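# Scoop dry food from a pouch into two bowls

## Task

Use the scoop to fill both bowls with dry food so that each ends up containing at least 10 pieces, and keep spills as small as possible. A piece counts only if, since it last rested in or on the pouch, on the table or on the scoop's handle, it sat inside the scoop while the scoop was held and raised clear. Any food caught between gripper fingers must first drop back into the pouch, not the scoop, and then be scooped from there. If more than a stray piece in a bowl breaks these rules, the task fails. Both bowls must finish upright on the table. Food that leaves the table counts only as a spill and does not stop the scene. To finish, the pouch must stand upright and the scoop, emptied, must lie on the table away from the pouch and both bowls.

## Robot and tools

ROBOT. There are two arms, left_arm and right_arm, each with a two-finger gripper. Their calibrated bases sit at about (+0.021, +0.256, +0.033) m for left_arm and (+0.036, -0.276, +0.019) m for right_arm, with almost no yaw. The gripper's fingers point along its own +z axis and open and close along its own y axis. end_effector_position is the point between the finger pads, roughly 1 cm behind the fingertips.

FRAMES. The scene frame has its origin at table-top height, halfway between the nominal bases. +z is up, +x points out over the table, and left_arm is on the +y side. The arm names do not match the sides of the images. Reported hand positions, orientations (quat_wxyz) and Hand targets are in the scene frame. Motion offsets are in each Hand target's own axes. Reported positions can be off by a few centimetres, more at long reach.

execute_actions(actions, cameras). actions is a list of actions. Each action is a list of up to 15 rows, and each row runs for one control step of 1/30 s. If an action has fewer rows, its last row repeats until 15 steps have passed. Every row has 14 numbers in [-1, 1]: left_arm dx, dy, dz, rx, ry, rz, opening, then the same seven for right_arm. Both arms must be filled even if only one moves. The six pose numbers are an offset from that arm's Hand target as it stood when the action began, not from the previous row. A scale of 1.0 equals 0.6 m or 180 degrees. rx, ry, rz form a single rotation vector. Sending the same offset again moves the arm further. Sending six zeros re-commands the current Hand target. opening is absolute: +1 is fully open (0.093 m) and -1 is closed. An empty actions list just returns state and images. cameras lists camera names: omitted, null or ["all"] gives all; [] gives none; an unknown name invalidates the call.

move(target, speed, blend, opening_speed, blocking, cameras). target is one 14-number row or a list of up to 15 rows in the same layout and scale. Every row is an offset from the Hand targets at the move's start, not from the previous row. Each gripper follows a straight path and turns the shorter way. speed is the top path speed in m/s, from 0.002 to 0.5 (default 0.25), and turns are capped at twice that in rad/s. It can be one number or one per target. blend, in m, rounds corners between listed targets (0 stops at each). opening_speed (0.2 or more, scale units per second) ramps the fingers. blocking=false returns after about 0.5 s while the move continues. The whole path is capped at 10 s. Paths do not avoid obstacles or the other arm. The result adds a "move:" line with the ending (done, off_target, moving, held, fault) and limits (paced = pose clipped, held = steps withheld). An arm counts as done when it rests within 10 mm and 2 degrees of its target.

wait(seconds 0 to 10) lets the scene run while the arms hold their commands. stop() brakes a running move. zoom_image(camera, region [x0, y0, x1, y1] in pixels, at most 504 by 504) enlarges part of the latest image of cam_high, cam_low, cam_left_wrist or cam_right_wrist. read_manual(section="licences") returns licence text only. finished_scene(scene=1) ends the scene permanently.

CONTROL BEHAVIOUR. At each step the commanded pose is clipped to within 100 mm and 20 degrees of the measured pose. Friction and weight can leave the gripper short, low or tilted, and small moves may fail or go sideways. Check position and orientation after each move and correct any tilt. A gripper resting short of its Hand target stays there until a new action, even all zeros, asks again. If it is still short, send the gap as an offset. An arm blocked by an object keeps pushing. To release it, command its target back past the gripper. Avoid paths close to an arm's own base, which can flip its shoulder posture.

GRIPPING. grip_measured runs from +1 (open) to -1 (closed). The pads meet at about -0.94, and each millimetre of object width adds about 0.0208. Readings may be up to about 0.02 too open. To hold firmly, send about 0.24 below the reading for the object's width, and keep sending that number. To release, send a value well above it. Each pad squeezes with roughly 50 to 65 N. The last entry of each Joint positions list is the finger opening in metres.

RESULTS. Each result includes end_effector_position, end_effector_quat_wxyz, Hand target, Tool commands, grip_measured, joint positions, joint velocities ("within noise" when still), and joint torques. Torques 1 to 3 wrap around at ±28 N m. Images come from cam_high, cam_low, cam_left_wrist and cam_right_wrist, each 896x504. Calibration with intrinsics and world-to-camera transforms is provided. The fixed cameras may have shifted by a few degrees and millimetres.

AVOID. Do not let the arms, grippers or wrist cameras collide or press on each other. The clearance check does not protect gripper against gripper. Avoid slams, hard pushes, drops and releasing moving objects. Do not knock anything off the table or leave it off the table. Keep the bowls upright. Motors heat up when holding loads, at full stretch or pushing toward unreachable poses. A MOTOR HOT line appears at 75 °C, and at 90 °C an OVER-TEMPERATURE FAULT folds that arm and leaves it idle. Loose objects may occasionally be nudged by outside pushes.

Each tool is called after "Call:" in YAML: its name, and indented under it one key for each argument.

## Session

Call:
execute_actions:
  actions: []

Scene clock: 0.00 s.
left_arm: end_effector_position=(+0.3924, +0.2632, +0.4487) grip_measured=+1.000 end_effector_quat_wxyz=(+0.719, -0.002, +0.695, +0.011) | right_arm: end_effector_position=(+0.4055, -0.2640, +0.4360) grip_measured=+1.000 end_effector_quat_wxyz=(+0.722, -0.017, +0.692, +0.010)
Joint positions: left_arm=[-0.006 1.039 1.064 0.009 0.001 0.012 0.093] | right_arm=[0.017 1.032 1.06 0.015 -0.014 -0.01 0.093]
Joint velocities: within noise
Joint torques (N m): no reading
Motor temperatures (°C): left_arm=[27 32 38 32 28 29 28] | right_arm=[31 30 43 31 28 29 30]
Heat: left arm: 38 °C; right arm: 43 °C.
Hand target: left_arm +0.3904, +0.2631, +0.4558; +0.725, -0.002, +0.689, +0.011 | right_arm +0.4040, -0.2641, +0.4410; +0.726, -0.017, +0.687, +0.010
Tool commands: left_gripper/opening=+1.0 right_gripper/opening=+1.0

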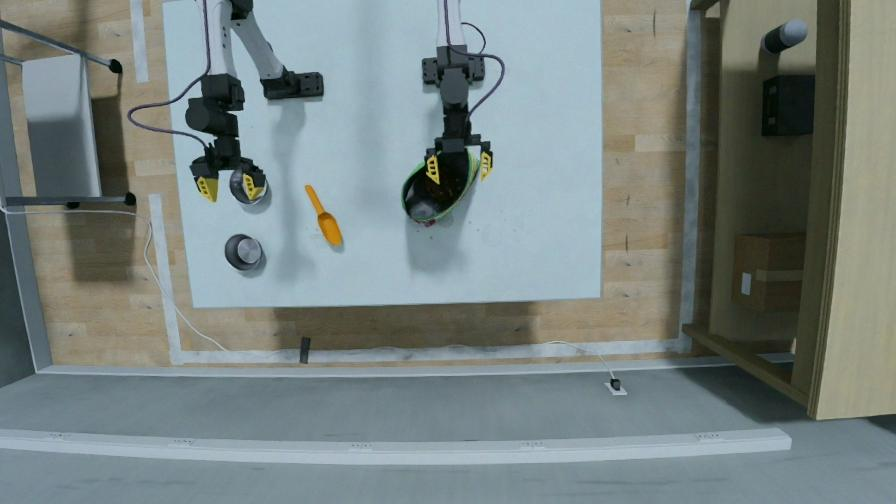

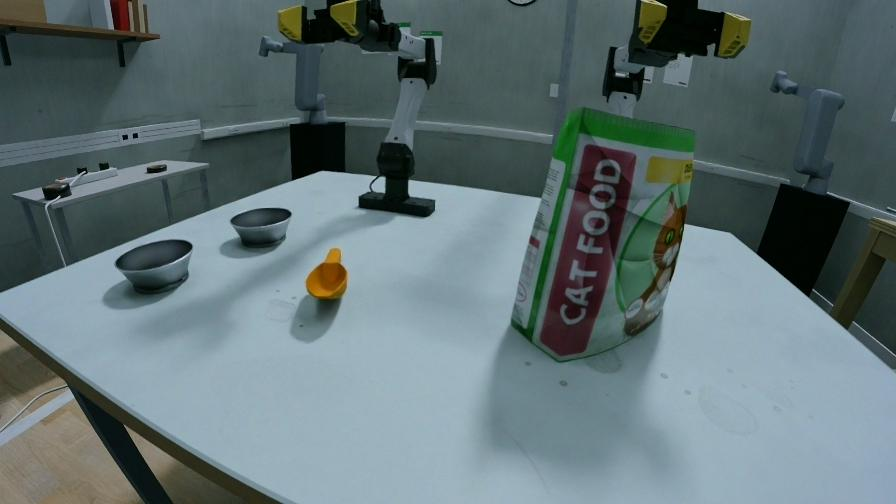

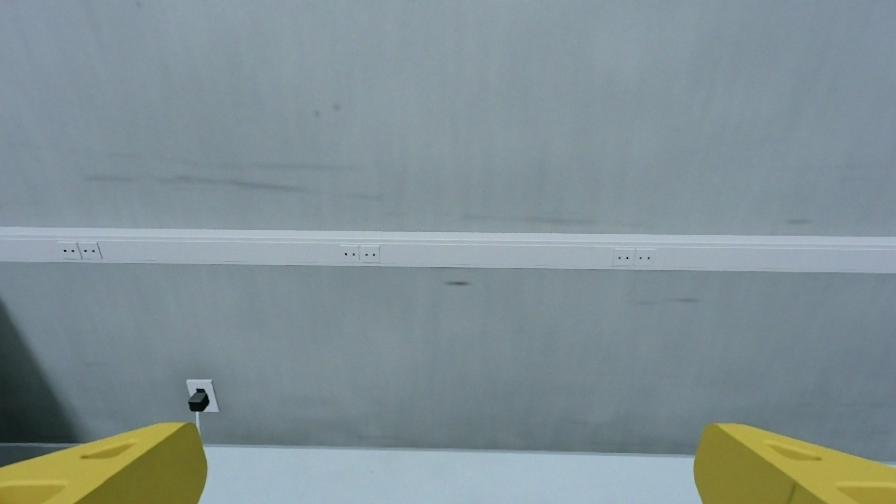

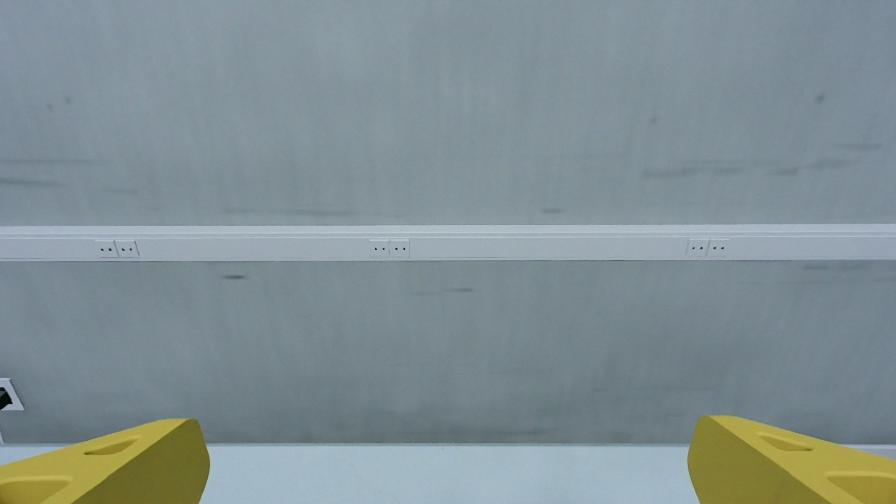

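Call:
zoom_image:
  camera: "cam_high"
  region: [180, 130, 500, 310]

Call:
zoom_image:
  camera: "cam_low"
  region: [100, 190, 380, 350]

Call:
zoom_image:
  camera: "cam_low"
  region: [480, 80, 760, 380]

Scaled by 1.575 from the camera's 896x504 image, which has a finer 1280x720 frame.

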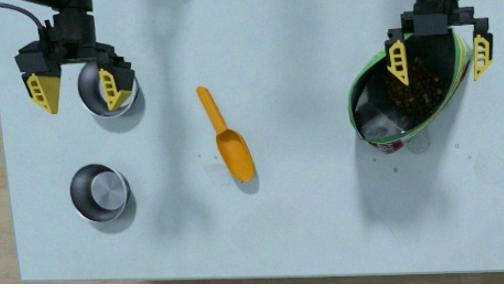

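Scaled by 1.800 from the camera's 896x504 image, which has a finer 1280x720 frame.

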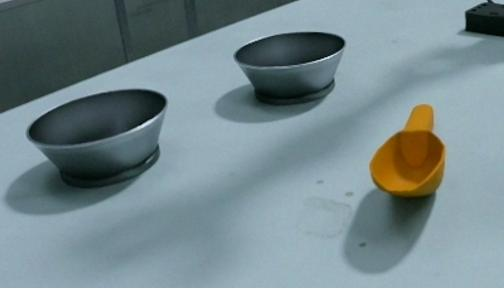

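Scaled by 1.680 from the camera's 896x504 image, which has a finer 1280x720 frame.

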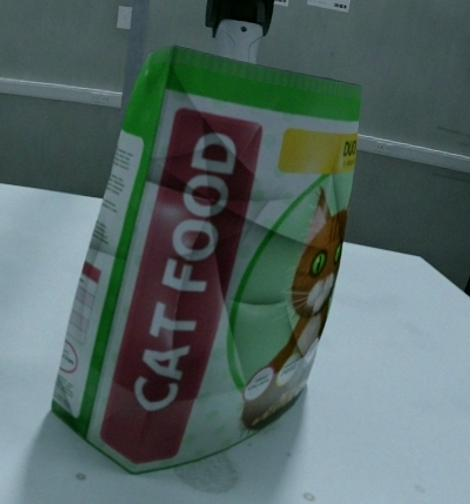

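Call:
move:
  target: [-0.1, 0, -0.32, 0, 0.28, 0, 1, -0.05, 0, -0.27, 0, 0.3, 0, 1]

Scene clock: 35.60 s.
left_arm: end_effector_position=(+0.1936, +0.2581, +0.5094) grip_measured=+1.000 end_effector_quat_wxyz=(+0.515, -0.001, +0.857, +0.006) | right_arm: end_effector_position=(+0.2394, -0.2682, +0.4689) grip_measured=+1.000 end_effector_quat_wxyz=(+0.465, -0.019, +0.885, +0.009)
Joint positions: left_arm=[-0.017 1.077 2.149 -1.562 -0.003 0.009 0.093] | right_arm=[0.017 1.141 2.089 -1.55 -0.014 -0.01 0.093]
Joint velocities: within noise
Joint torques (N m): left_arm=[-0.06 1.54 2.61 2.09 -0.1 0.06] | right_arm=[0.44 0.57 2.45 2.13 0.12 -0.16]
Motor temperatures (°C): left_arm=[27 32 43 42 28 29 28] | right_arm=[31 31 45 39 28 29 30]
Heat: left arm: 43 °C; right arm: 45 °C.
Hand target: left_arm +0.1956, +0.2588, +0.5058; +0.363, -0.007, +0.932, +0.009 | right_arm +0.2408, -0.2701, +0.4621; +0.335, -0.020, +0.942, +0.001
Off the commanded pose: left_arm 0.004 m, 19 deg | right_arm 0.007 m, 16 deg.
joint sent to its limit (left arm) — joint 4 (wrist pitch), lower limit. The joint targets are off in orientation, not in position.
joint sent to its limit (right arm) — joint 4 (wrist pitch), lower limit. The joint targets are off in orientation, not in position.
move: off_target (left_arm, right_arm)
camera_calibration:
cam_left_wrist: T_world_to_cam=[[0.0261572, -0.999627, -0.00779254, 0.259448], [-0.798691, -0.0162102, -0.601523, 0.504001], [0.601173, 0.021958, -0.798817, 0.367558], [0, 0, 0, 1]] pos_world=[0.174789, 0.25945, 0.598802]
cam_right_wrist: T_world_to_cam=[[-0.023732, -0.999541, -0.0188079, -0.252892], [-0.86817, 0.0299339, -0.495363, 0.486441], [0.495699, 0.00457247, -0.868482, 0.367517], [0, 0, 0, 1]] pos_world=[0.234134, -0.269018, 0.55539]

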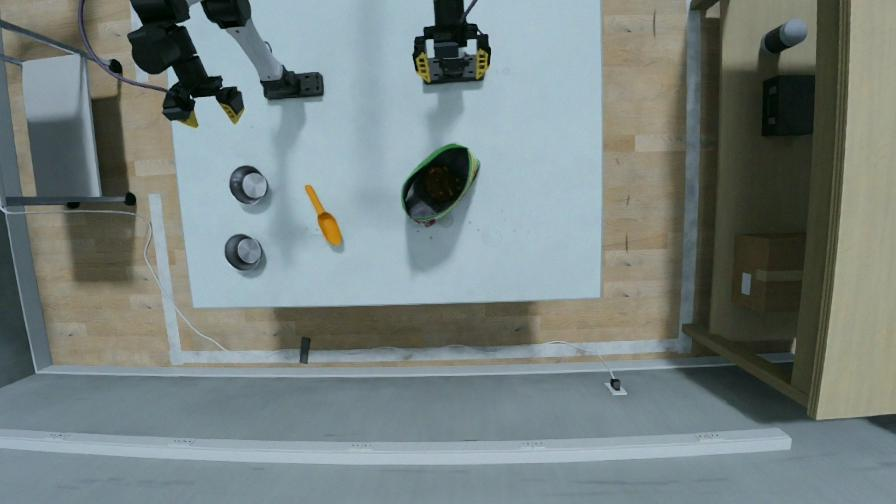

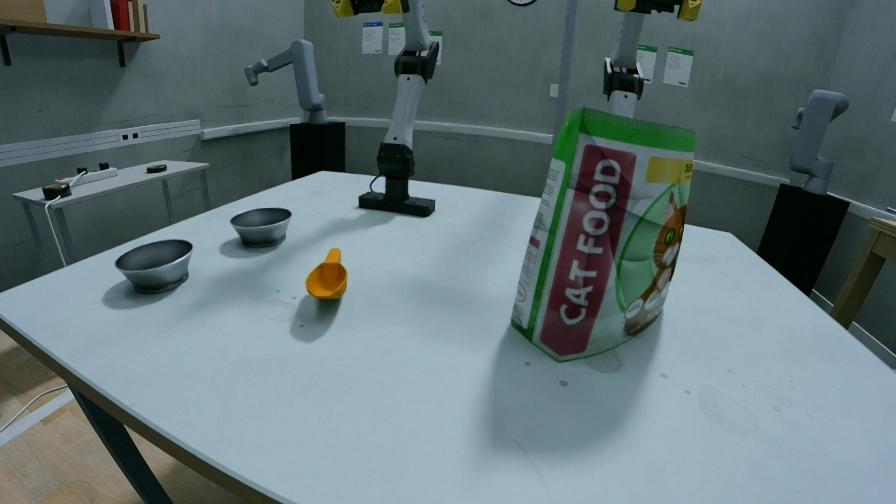

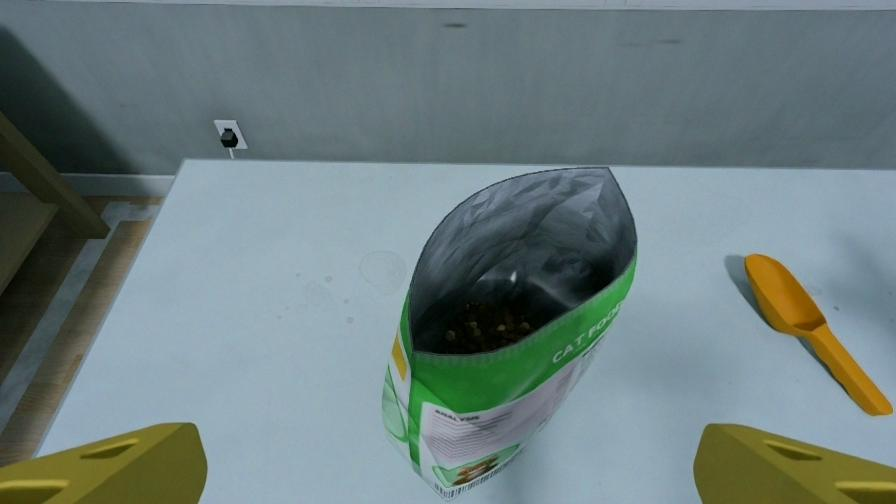

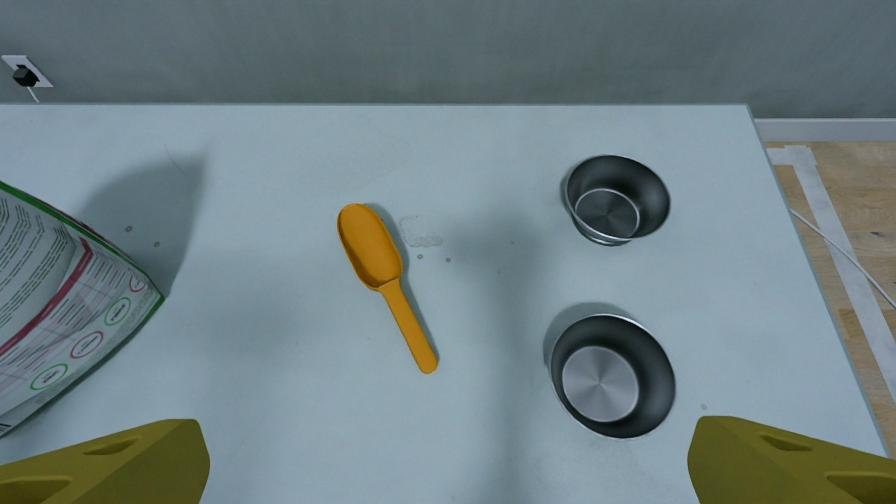

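Call:
zoom_image:
  camera: "cam_left_wrist"
  region: [370, 150, 670, 504]

Call:
zoom_image:
  camera: "cam_right_wrist"
  region: [320, 190, 460, 390]

Call:
zoom_image:
  camera: "cam_high"
  region: [390, 130, 490, 240]

Scaled by 1.424 from the camera's 896x504 image, which has a finer 1280x720 frame.

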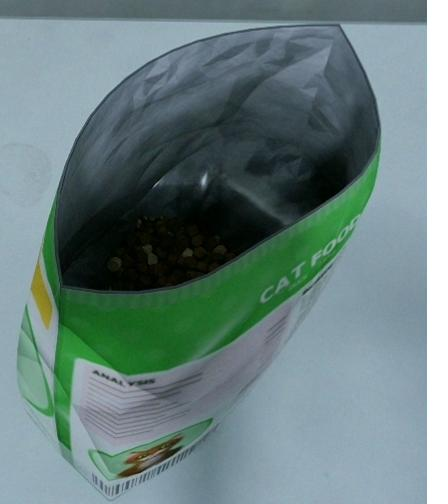

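Scaled by 2.520 from the camera's 896x504 image, which has a finer 1280x720 frame.

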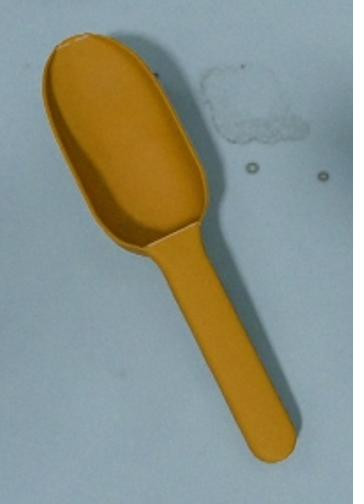

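Scaled by 4.582 from the camera's 896x504 image, which has a finer 1280x720 frame.

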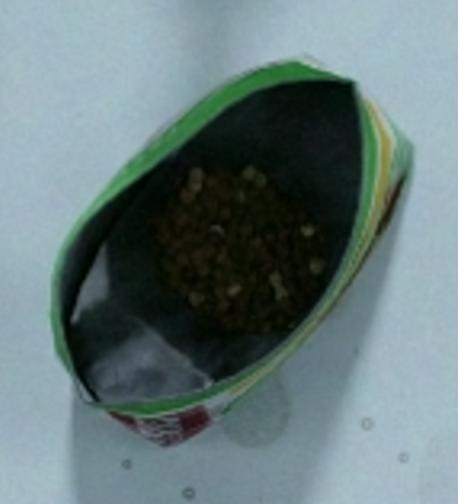

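Call:
move:
  target: [0, 0, 0, 0, 0, 0, 1, 0.048, 0.039, 0.481, -0.042, 0.215, -0.118, 1]
  cameras: ["cam_right_wrist", "cam_high"]

Scene clock: 148.90 s.
left_arm: end_effector_position=(+0.1935, +0.2581, +0.5093) grip_measured=+1.000 end_effector_quat_wxyz=(+0.515, -0.001, +0.857, +0.006) | right_arm: end_effector_position=(+0.3958, -0.2437, +0.2146) grip_measured=+1.000 end_effector_quat_wxyz=(+0.035, -0.203, +0.979, -0.002)
Joint positions: left_arm=[-0.017 1.077 2.149 -1.562 -0.003 0.009 0.093] | right_arm=[0.078 1.891 1.947 -1.556 -0.004 -0.322 0.093]
Joint velocities: within noise
Joint torques (N m): left_arm=[-0.06 1.55 2.62 2.1 -0.1 0.06] | right_arm=[0.98 -7.49 8.14 0.55 0.14 -0.19]
Motor temperatures (°C): left_arm=[27 31 38 48 28 29 27] | right_arm=[31 30 42 41 28 29 30]
Heat: left arm: 48 °C; right arm: 42 °C.
Hand target: left_arm +0.1956, +0.2588, +0.5058; +0.363, -0.007, +0.932, +0.009 | right_arm +0.3995, -0.2432, +0.2199; -0.002, -0.211, +0.978, -0.005
Off the commanded pose: left_arm 0.004 m, 19 deg | right_arm 0.006 m, 4 deg.
joint sent to its limit (left arm) — joint 4 (wrist pitch), lower limit. The joint targets are off in orientation, not in position.
joint sent to its limit (right arm) — joint 4 (wrist pitch), lower limit. The joint targets are off in orientation, not in position.
move: off_target (left_arm, right_arm)
camera_calibration:
cam_right_wrist: T_world_to_cam=[[0.343893, -0.937221, 0.0579195, -0.376232], [-0.87947, -0.29986, 0.369617, 0.233978], [-0.329045, -0.178047, -0.927377, 0.363647], [0, 0, 0, 1]] pos_world=[0.454816, -0.217706, 0.272547]
Images, in order (width x height): cam_high 896x504, cam_right_wrist 896x504.

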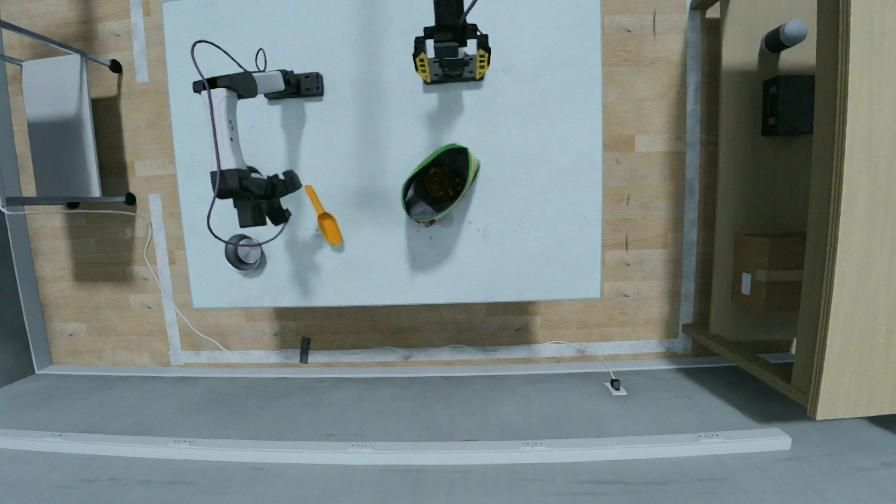

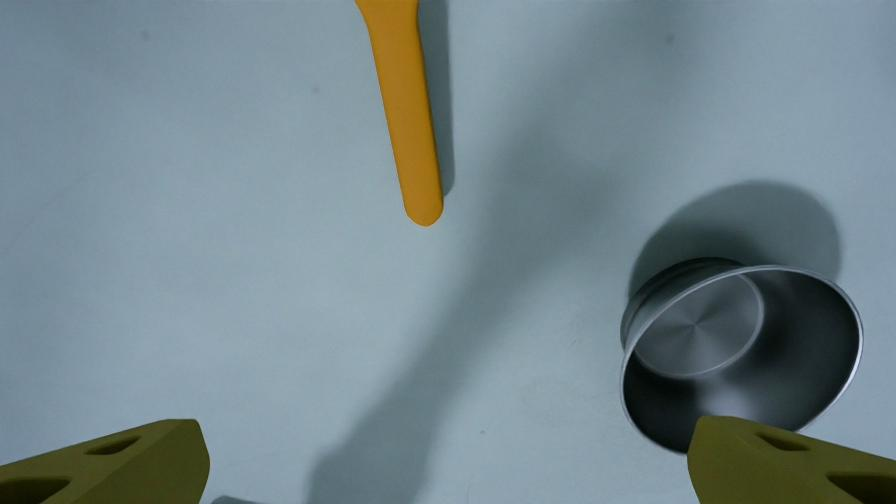

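Call:
move:
  target: [0, 0, 0, 0, 0, 0, 1, -0.072, 0.0155, 0.167, 0, 0, -0.0167, 1]
  cameras: ["cam_right_wrist", "cam_low"]

Call:
zoom_image:
  camera: "cam_low"
  region: [240, 180, 440, 330]

Scene clock: 167.47 s.
left_arm: end_effector_position=(+0.1935, +0.2581, +0.5093) grip_measured=+1.000 end_effector_quat_wxyz=(+0.515, -0.001, +0.857, +0.006) | right_arm: end_effector_position=(+0.4316, -0.2181, +0.1212) grip_measured=+1.000 end_effector_quat_wxyz=(-0.006, -0.231, +0.973, +0.002)
Joint positions: left_arm=[-0.017 1.077 2.149 -1.562 -0.003 0.009 0.093] | right_arm=[0.135 2.089 1.857 -1.351 -0.002 -0.323 0.093]
Joint velocities: within noise
Joint torques (N m): left_arm=[-0.06 1.54 2.61 2.1 -0.1 0.06] | right_arm=[0.73 -9.14 5.82 0.58 0.11 -0.17]
Motor temperatures (°C): left_arm=[27 30 38 48 28 29 27] | right_arm=[31 34 43 38 28 29 30]
Heat: left arm: 48 °C; right arm: 43 °C.
Hand target: left_arm +0.1956, +0.2588, +0.5059; +0.363, -0.007, +0.932, +0.009 | right_arm +0.4349, -0.2181, +0.1193; -0.002, -0.236, +0.972, -0.005
Off the commanded pose: left_arm 0.004 m, 19 deg | right_arm 0.004 m, 1 deg.
joint sent to its limit (left arm) — joint 4 (wrist pitch), lower limit. The joint targets are off in orientation, not in position.
move: off_target (left_arm)
camera_calibration:
cam_right_wrist: T_world_to_cam=[[0.401144, -0.91523, 0.0379282, -0.376646], [-0.82756, -0.344345, 0.443364, 0.266636], [-0.39272, -0.209241, -0.895539, 0.310215], [0, 0, 0, 1]] pos_world=[0.493574, -0.187993, 0.173878]
Images, in order (width x height): cam_low 896x504, cam_right_wrist 896x504.

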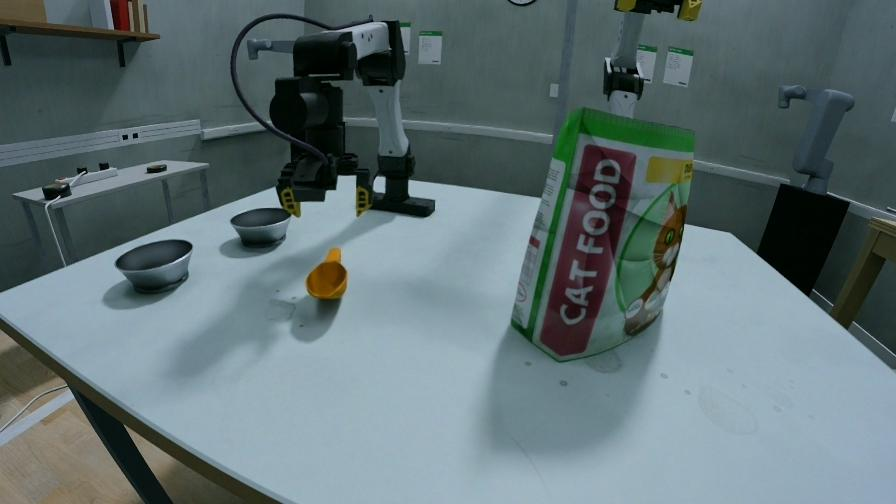

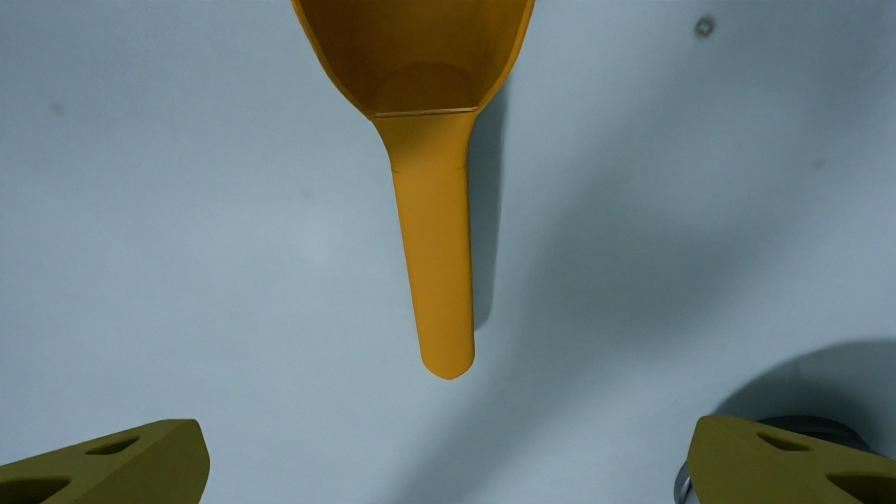

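Scaled by 2.520 from the camera's 896x504 image, which has a finer 1280x720 frame.

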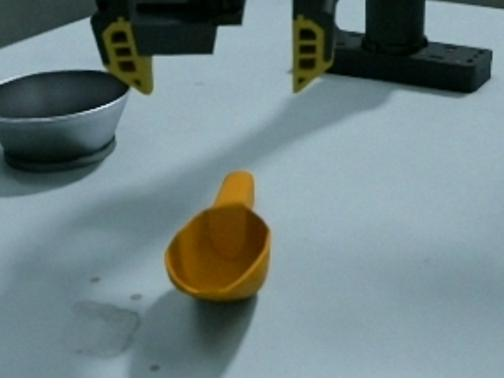

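Call:
move:
  target: [0, 0, 0, 0, 0, 0, 1, 0, 0, 0.14, 0, 0, 0, 0.2]
  speed: 0.12
  cameras: ["cam_right_wrist", "cam_low"]

Call:
zoom_image:
  camera: "cam_low"
  region: [240, 180, 440, 330]

Scene clock: 182.90 s.
left_arm: end_effector_position=(+0.1935, +0.2581, +0.5093) grip_measured=+1.000 end_effector_quat_wxyz=(+0.515, -0.001, +0.857, +0.006) | right_arm: end_effector_position=(+0.4355, -0.2175, +0.0425) grip_measured=+0.202 end_effector_quat_wxyz=(+0.003, -0.231, +0.973, +0.001)
Joint positions: left_arm=[-0.017 1.077 2.149 -1.562 -0.003 0.009 0.093] | right_arm=[0.135 2.132 1.608 -1.041 -0.002 -0.324 0.055]
Joint velocities: within noise
Joint torques (N m): left_arm=[-0.06 1.55 2.63 2.1 -0.1 0.06] | right_arm=[0.54 -8.68 4.79 0.58 0.1 -0.19]
Motor temperatures (°C): left_arm=[27 30 38 49 28 29 27] | right_arm=[31 36 43 37 28 29 30]
Heat: left arm: 49 °C; right arm: 43 °C.
Hand target: left_arm +0.1956, +0.2588, +0.5059; +0.363, -0.007, +0.932, +0.009 | right_arm +0.4348, -0.2190, +0.0353; -0.002, -0.236, +0.972, -0.005
Off the commanded pose: left_arm 0.004 m, 19 deg | right_arm 0.007 m, 1 deg.
joint sent to its limit (left arm) — joint 4 (wrist pitch), lower limit. The joint targets are off in orientation, not in position.
move: off_target (left_arm)
camera_calibration:
cam_right_wrist: T_world_to_cam=[[0.401159, -0.915022, 0.0424952, -0.374846], [-0.834703, -0.34605, 0.428393, 0.308294], [-0.377284, -0.207325, -0.902593, 0.235304], [0, 0, 0, 1]] pos_world=[0.496483, -0.187523, 0.0962423]
Images, in order (width x height): cam_low 896x504, cam_right_wrist 896x504.

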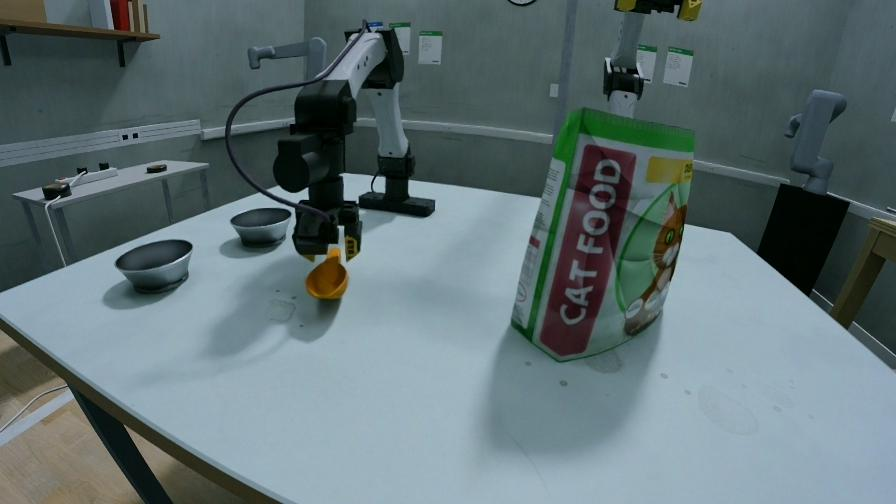

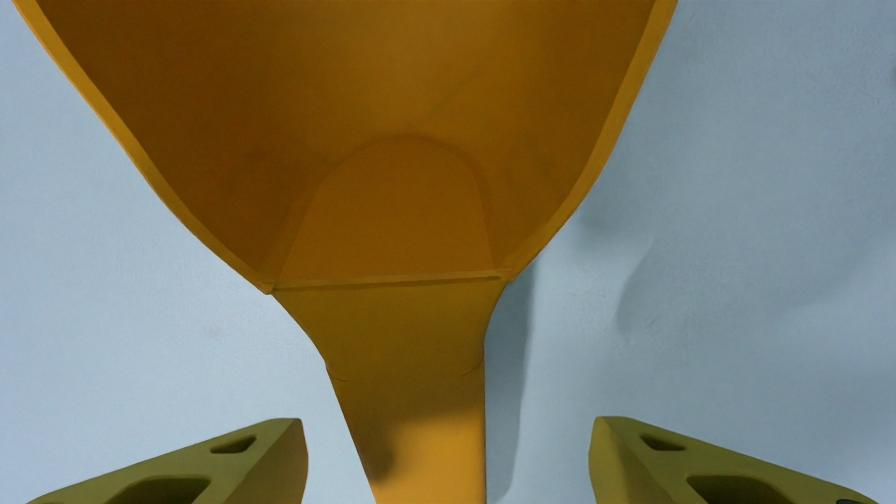

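Scaled by 2.520 from the camera's 896x504 image, which has a finer 1280x720 frame.

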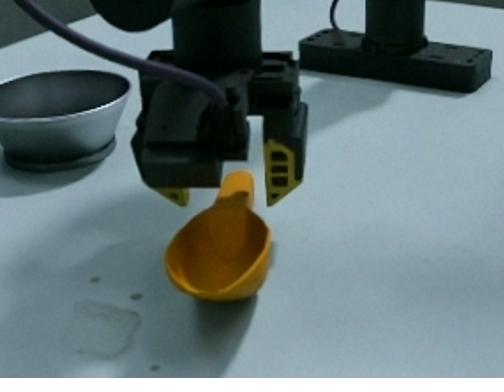

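Call:
move:
  target: [0, 0, 0, 0, 0, 0, 1, 0, 0, 0.005, 0, 0, 0, -0.85]
  opening_speed: 1.0
  cameras: ["cam_right_wrist", "cam_low"]

Scene clock: 197.47 s.
left_arm: end_effector_position=(+0.1935, +0.2581, +0.5092) grip_measured=+1.000 end_effector_quat_wxyz=(+0.514, -0.001, +0.857, +0.006) | right_arm: end_effector_position=(+0.4379, -0.2173, +0.0425) grip_measured=-0.618 end_effector_quat_wxyz=(+0.007, -0.232, +0.973, +0.000)
Joint positions: left_arm=[-0.017 1.077 2.149 -1.563 -0.003 0.009 0.093] | right_arm=[0.135 2.132 1.608 -1.031 -0.002 -0.326 0.016]
Joint velocities: within noise
Joint torques (N m): left_arm=[-0.03 1.57 2.62 2.1 -0.1 0.06] | right_arm=[0.51 -8.43 4.21 0.61 0.1 -0.17]
Motor temperatures (°C): left_arm=[27 30 37 49 28 29 27] | right_arm=[31 38 43 37 28 29 30]
Heat: left arm: 49 °C; right arm: 43 °C.
Hand target: left_arm +0.1956, +0.2588, +0.5058; +0.363, -0.007, +0.932, +0.009 | right_arm +0.4348, -0.2190, +0.0323; -0.002, -0.236, +0.972, -0.005
Off the commanded pose: left_arm 0.004 m, 19 deg | right_arm 0.011 m, 1 deg.
joint sent to its limit (left arm) — joint 4 (wrist pitch), lower limit. The joint targets are off in orientation, not in position.
move: off_target (left_arm, right_arm)
camera_calibration:
cam_right_wrist: T_world_to_cam=[[0.402465, -0.914302, 0.0455288, -0.376093], [-0.838231, -0.348076, 0.419776, 0.311845], [-0.367955, -0.207109, -0.906485, 0.232413], [0, 0, 0, 1]] pos_world=[0.49828, -0.187182, 0.0968964]
Images, in order (width x height): cam_low 896x504, cam_right_wrist 896x504.

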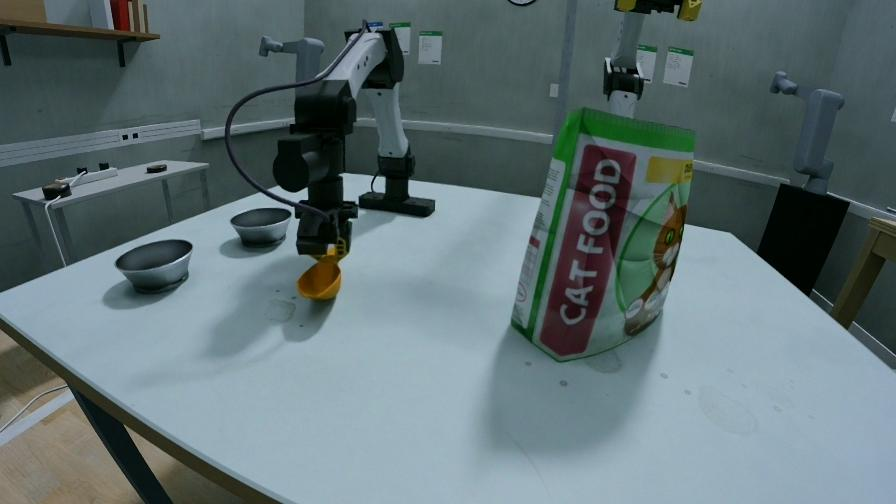

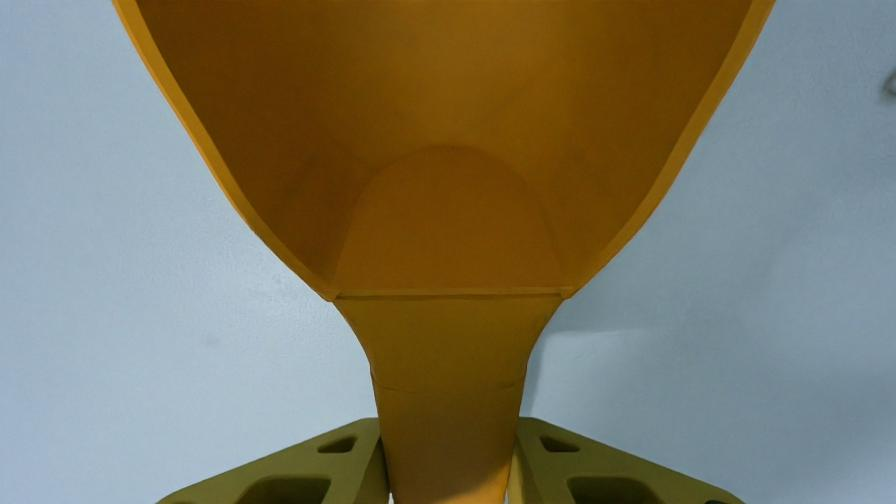

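Call:
move:
  target:
    - [0, 0, 0, 0, 0, 0, 1, 0, 0, -0.15, 0, 0, 0, -0.85]
    - [0, 0, 0, 0, 0, 0, 1, 0.032, 0.427, -0.15, 0, 0, 0.318, -0.85]
    - [0, 0, 0, 0, 0, 0, 1, 0.032, 0.427, -0.012, 0, 0, 0.318, -0.85]
  speed: [0.1, 0.2, 0.06]
  blend: [0.03, 0.02, 0]
  cameras: ["cam_right_wrist", "cam_low", "cam_high"]

Scene clock: 216.70 s.
left_arm: end_effector_position=(+0.1935, +0.2581, +0.5092) grip_measured=+1.000 end_effector_quat_wxyz=(+0.514, -0.001, +0.857, +0.006) | right_arm: end_effector_position=(+0.3004, +0.0018, +0.0447) grip_measured=-0.631 end_effector_quat_wxyz=(+0.000, +0.255, +0.967, +0.001)
Joint positions: left_arm=[-0.017 1.077 2.149 -1.563 -0.003 0.009 0.093] | right_arm=[0.8 2.056 1.499 -1.011 -0.001 1.324 0.015]
Joint velocities: within noise
Joint torques (N m): left_arm=[-0.05 1.54 2.62 2.1 -0.1 0.06] | right_arm=[0.36 -7.97 4.66 0.47 0.14 -0.03]
Motor temperatures (°C): left_arm=[27 30 37 50 28 29 27] | right_arm=[30 41 43 36 28 29 31]
Heat: left arm: 50 °C; right arm: 43 °C.
Hand target: left_arm +0.1956, +0.2588, +0.5059; +0.363, -0.007, +0.932, +0.009 | right_arm +0.3003, -0.0001, +0.0374; +0.001, +0.258, +0.966, -0.005
Off the commanded pose: left_arm 0.004 m, 19 deg | right_arm 0.008 m, 1 deg.
joint sent to its limit (left arm) — joint 4 (wrist pitch), lower limit. The joint targets are off in orientation, not in position.
move: off_target (left_arm)
camera_calibration:
cam_right_wrist: T_world_to_cam=[[-0.538243, -0.841794, 0.0409582, 0.162132], [-0.749518, 0.500332, 0.433465, 0.243189], [-0.385381, 0.20261, -0.900239, 0.23341], [0, 0, 0, 1]] pos_world=[0.359492, -0.0324851, 0.0980707]
Images, in order (width x height): cam_high 896x504, cam_low 896x504, cam_right_wrist 896x504.

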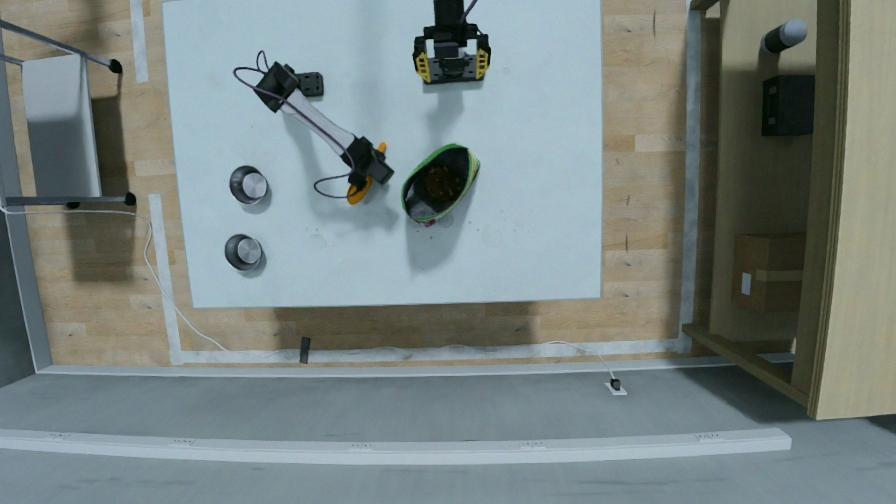

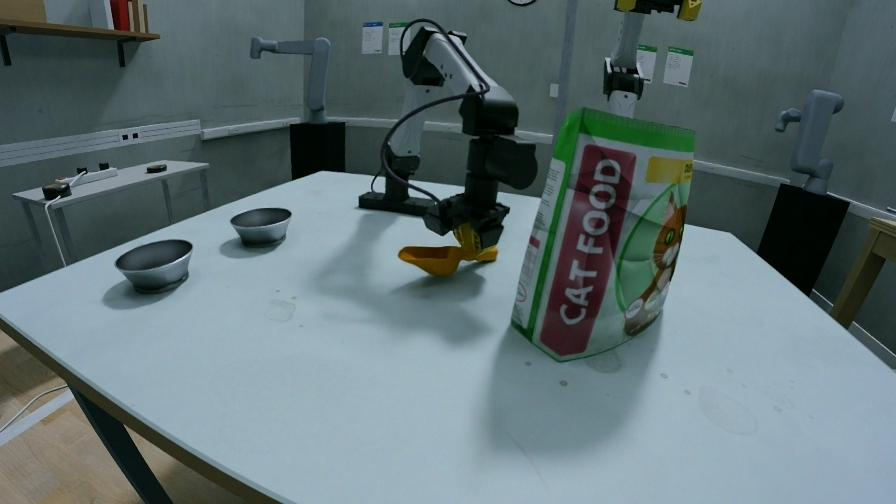

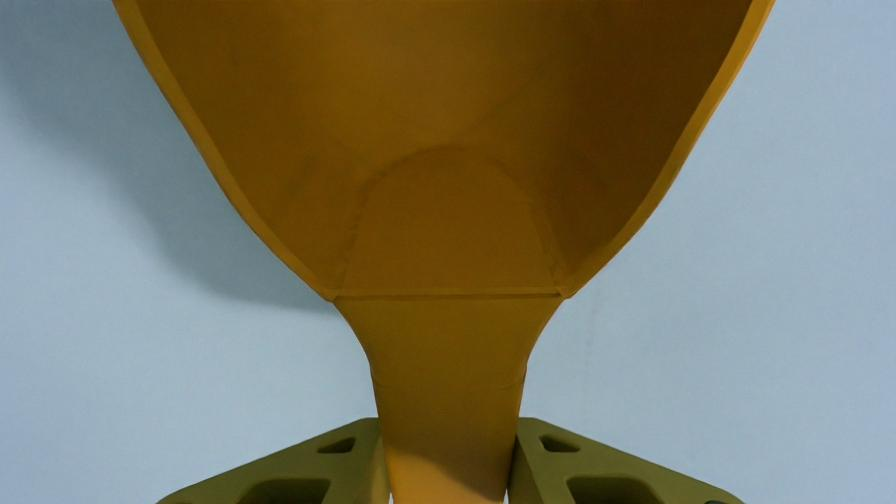

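Call:
zoom_image:
  camera: "cam_low"
  region: [360, 180, 540, 320]

Scaled by 2.800 from the camera's 896x504 image, which has a finer 1280x720 frame.

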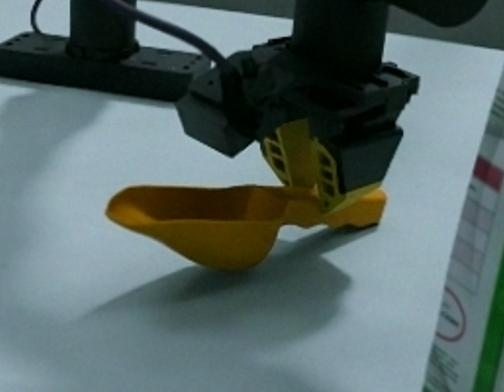

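Call:
move:
  target: [0, 0, 0, 0, 0, 0, 1, 0, 0, 0.012, 0, 0, 0, -0.85]
  speed: 0.05
  cameras: ["cam_low"]

Call:
zoom_image:
  camera: "cam_low"
  region: [360, 180, 540, 320]

Scene clock: 228.70 s.
left_arm: end_effector_position=(+0.1935, +0.2581, +0.5092) grip_measured=+1.000 end_effector_quat_wxyz=(+0.514, -0.001, +0.857, +0.006) | right_arm: end_effector_position=(+0.3008, +0.0022, +0.0426) grip_measured=-0.631 end_effector_quat_wxyz=(+0.001, +0.255, +0.967, +0.003)
Joint positions: left_arm=[-0.017 1.077 2.149 -1.563 -0.003 0.009 0.093] | right_arm=[0.8 2.056 1.491 -0.998 -0.001 1.324 0.015]
Joint velocities: within noise
Joint torques (N m): left_arm=[-0.06 1.54 2.65 2.1 -0.1 0.05] | right_arm=[0.39 -7.3 3.93 0.63 0.14 -0.03]
Motor temperatures (°C): left_arm=[27 30 37 50 28 29 27] | right_arm=[30 40 43 36 28 29 31]
Heat: left arm: 50 °C; right arm: 43 °C.
Hand target: left_arm +0.1956, +0.2588, +0.5059; +0.363, -0.007, +0.932, +0.009 | right_arm +0.3002, -0.0002, +0.0301; +0.001, +0.258, +0.966, -0.005
Off the commanded pose: left_arm 0.004 m, 19 deg | right_arm 0.013 m, 1 deg.
joint sent to its limit (left arm) — joint 4 (wrist pitch), lower limit. The joint targets are off in orientation, not in position.
move: off_target (left_arm, right_arm)
Images, in order (width x height): cam_low 896x504.

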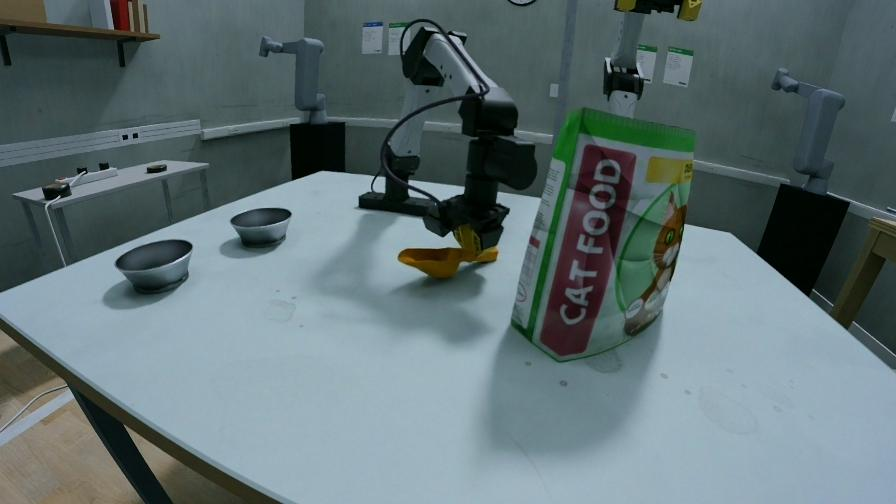

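Scaled by 2.800 from the camera's 896x504 image, which has a finer 1280x720 frame.

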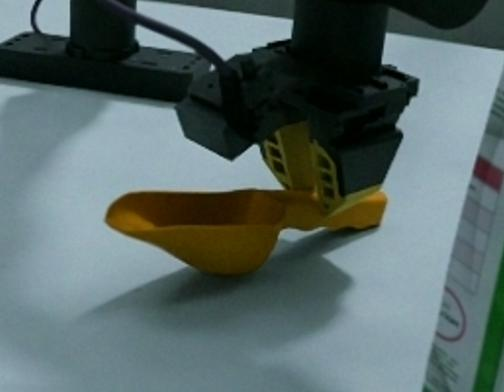

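Call:
move:
  target:
    - [0, 0, 0, 0, 0, 0, 1, 0, 0, -0.02, 0, 0, 0, -0.1]
    - [0, 0, 0, 0, 0, 0, 1, 0, 0, -0.2, 0, 0, 0, -0.1]
    - [0.408, -0.331, 0.431, 0.121, -0.0135, 0.1265, 1, -0.4075, -0.492, -0.2, 0, 0, -0.166, 0.2]
  speed: [0.1, 0.15, 0.25]

Scene clock: 264.73 s.
left_arm: end_effector_position=(+0.1923, +0.0638, +0.1508) grip_measured=+1.000 end_effector_quat_wxyz=(+0.368, +0.244, +0.892, -0.097) | right_arm: end_effector_position=(+0.3608, -0.3769, +0.1520) grip_measured=+0.198 end_effector_quat_wxyz=(-0.001, +0.006, +1.000, -0.006)
Joint positions: left_arm=[-1.116 0.876 0.546 -0.544 -0.386 -0.414 0.093] | right_arm=[-0.305 1.831 1.619 -1.357 0.012 -0.284 0.055]
Joint velocities: within noise
Joint torques (N m): left_arm=[0.61 -1.25 5.81 1.82 -0.24 0.19] | right_arm=[0.65 -6.43 8.36 0.34 -0.02 -0.19]
Motor temperatures (°C): left_arm=[27 30 37 51 28 29 27] | right_arm=[30 40 43 35 28 29 31]
Heat: left arm: 51 °C; right arm: 43 °C.
Hand target: left_arm +0.1939, +0.0643, +0.1474; +0.368, +0.245, +0.892, -0.095 | right_arm +0.3649, -0.3767, +0.1541; -0.001, +0.001, +1.000, -0.005
Off the commanded pose: left_arm 0.004 m, 0 deg | right_arm 0.005 m, 1 deg.
move: done
camera_calibration:
cam_left_wrist: T_world_to_cam=[[-0.490968, -0.871129, -0.00926694, 0.153954], [-0.818451, 0.464871, -0.337687, 0.217386], [0.298476, -0.158209, -0.941213, 0.177284], [0, 0, 0, 1]] pos_world=[0.200591, 0.0611049, 0.241697]
cam_right_wrist: T_world_to_cam=[[-0.0655314, -0.996321, 0.0552276, -0.359527], [-0.897038, 0.0830628, 0.434077, 0.3273], [-0.437067, -0.0210956, -0.899181, 0.364195], [0, 0, 0, 1]] pos_world=[0.429217, -0.377708, 0.20526]

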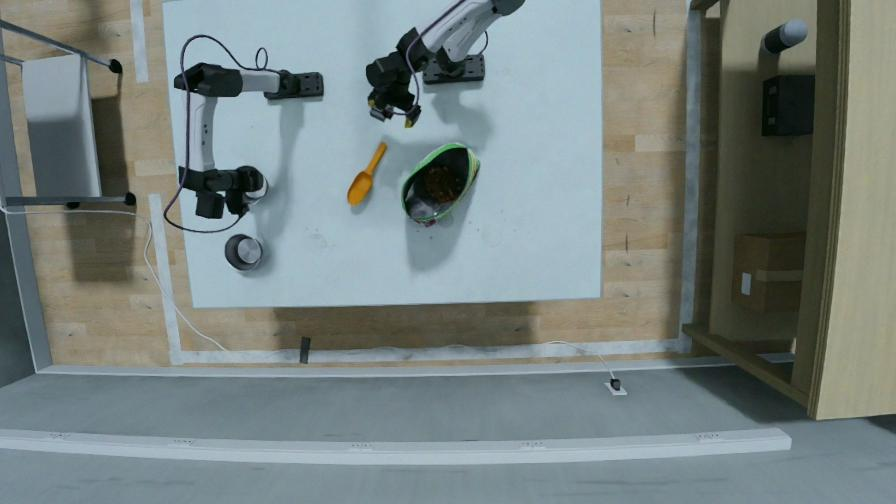

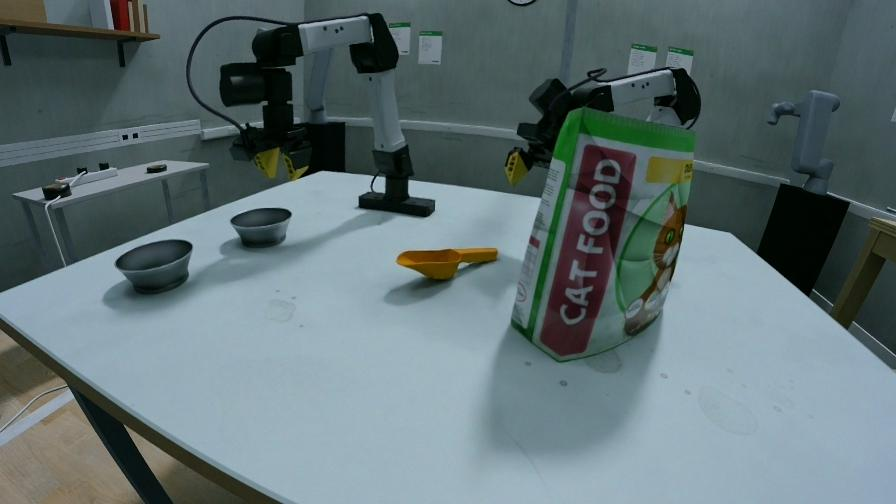

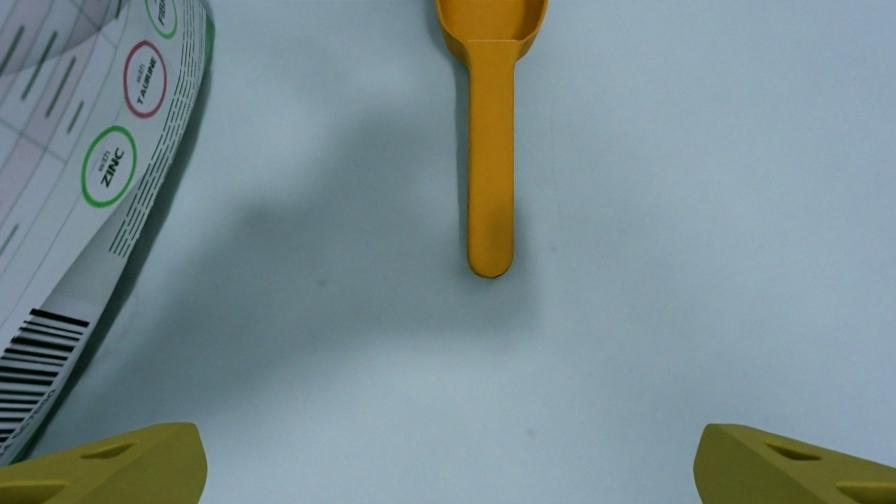

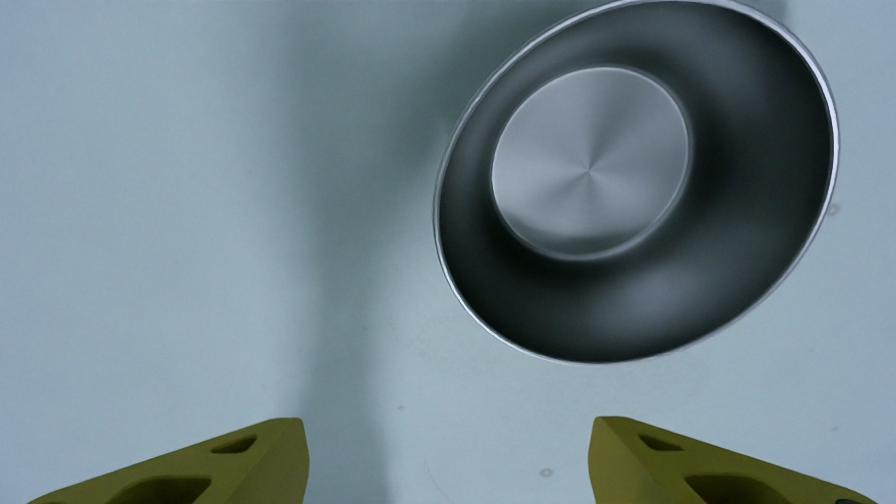

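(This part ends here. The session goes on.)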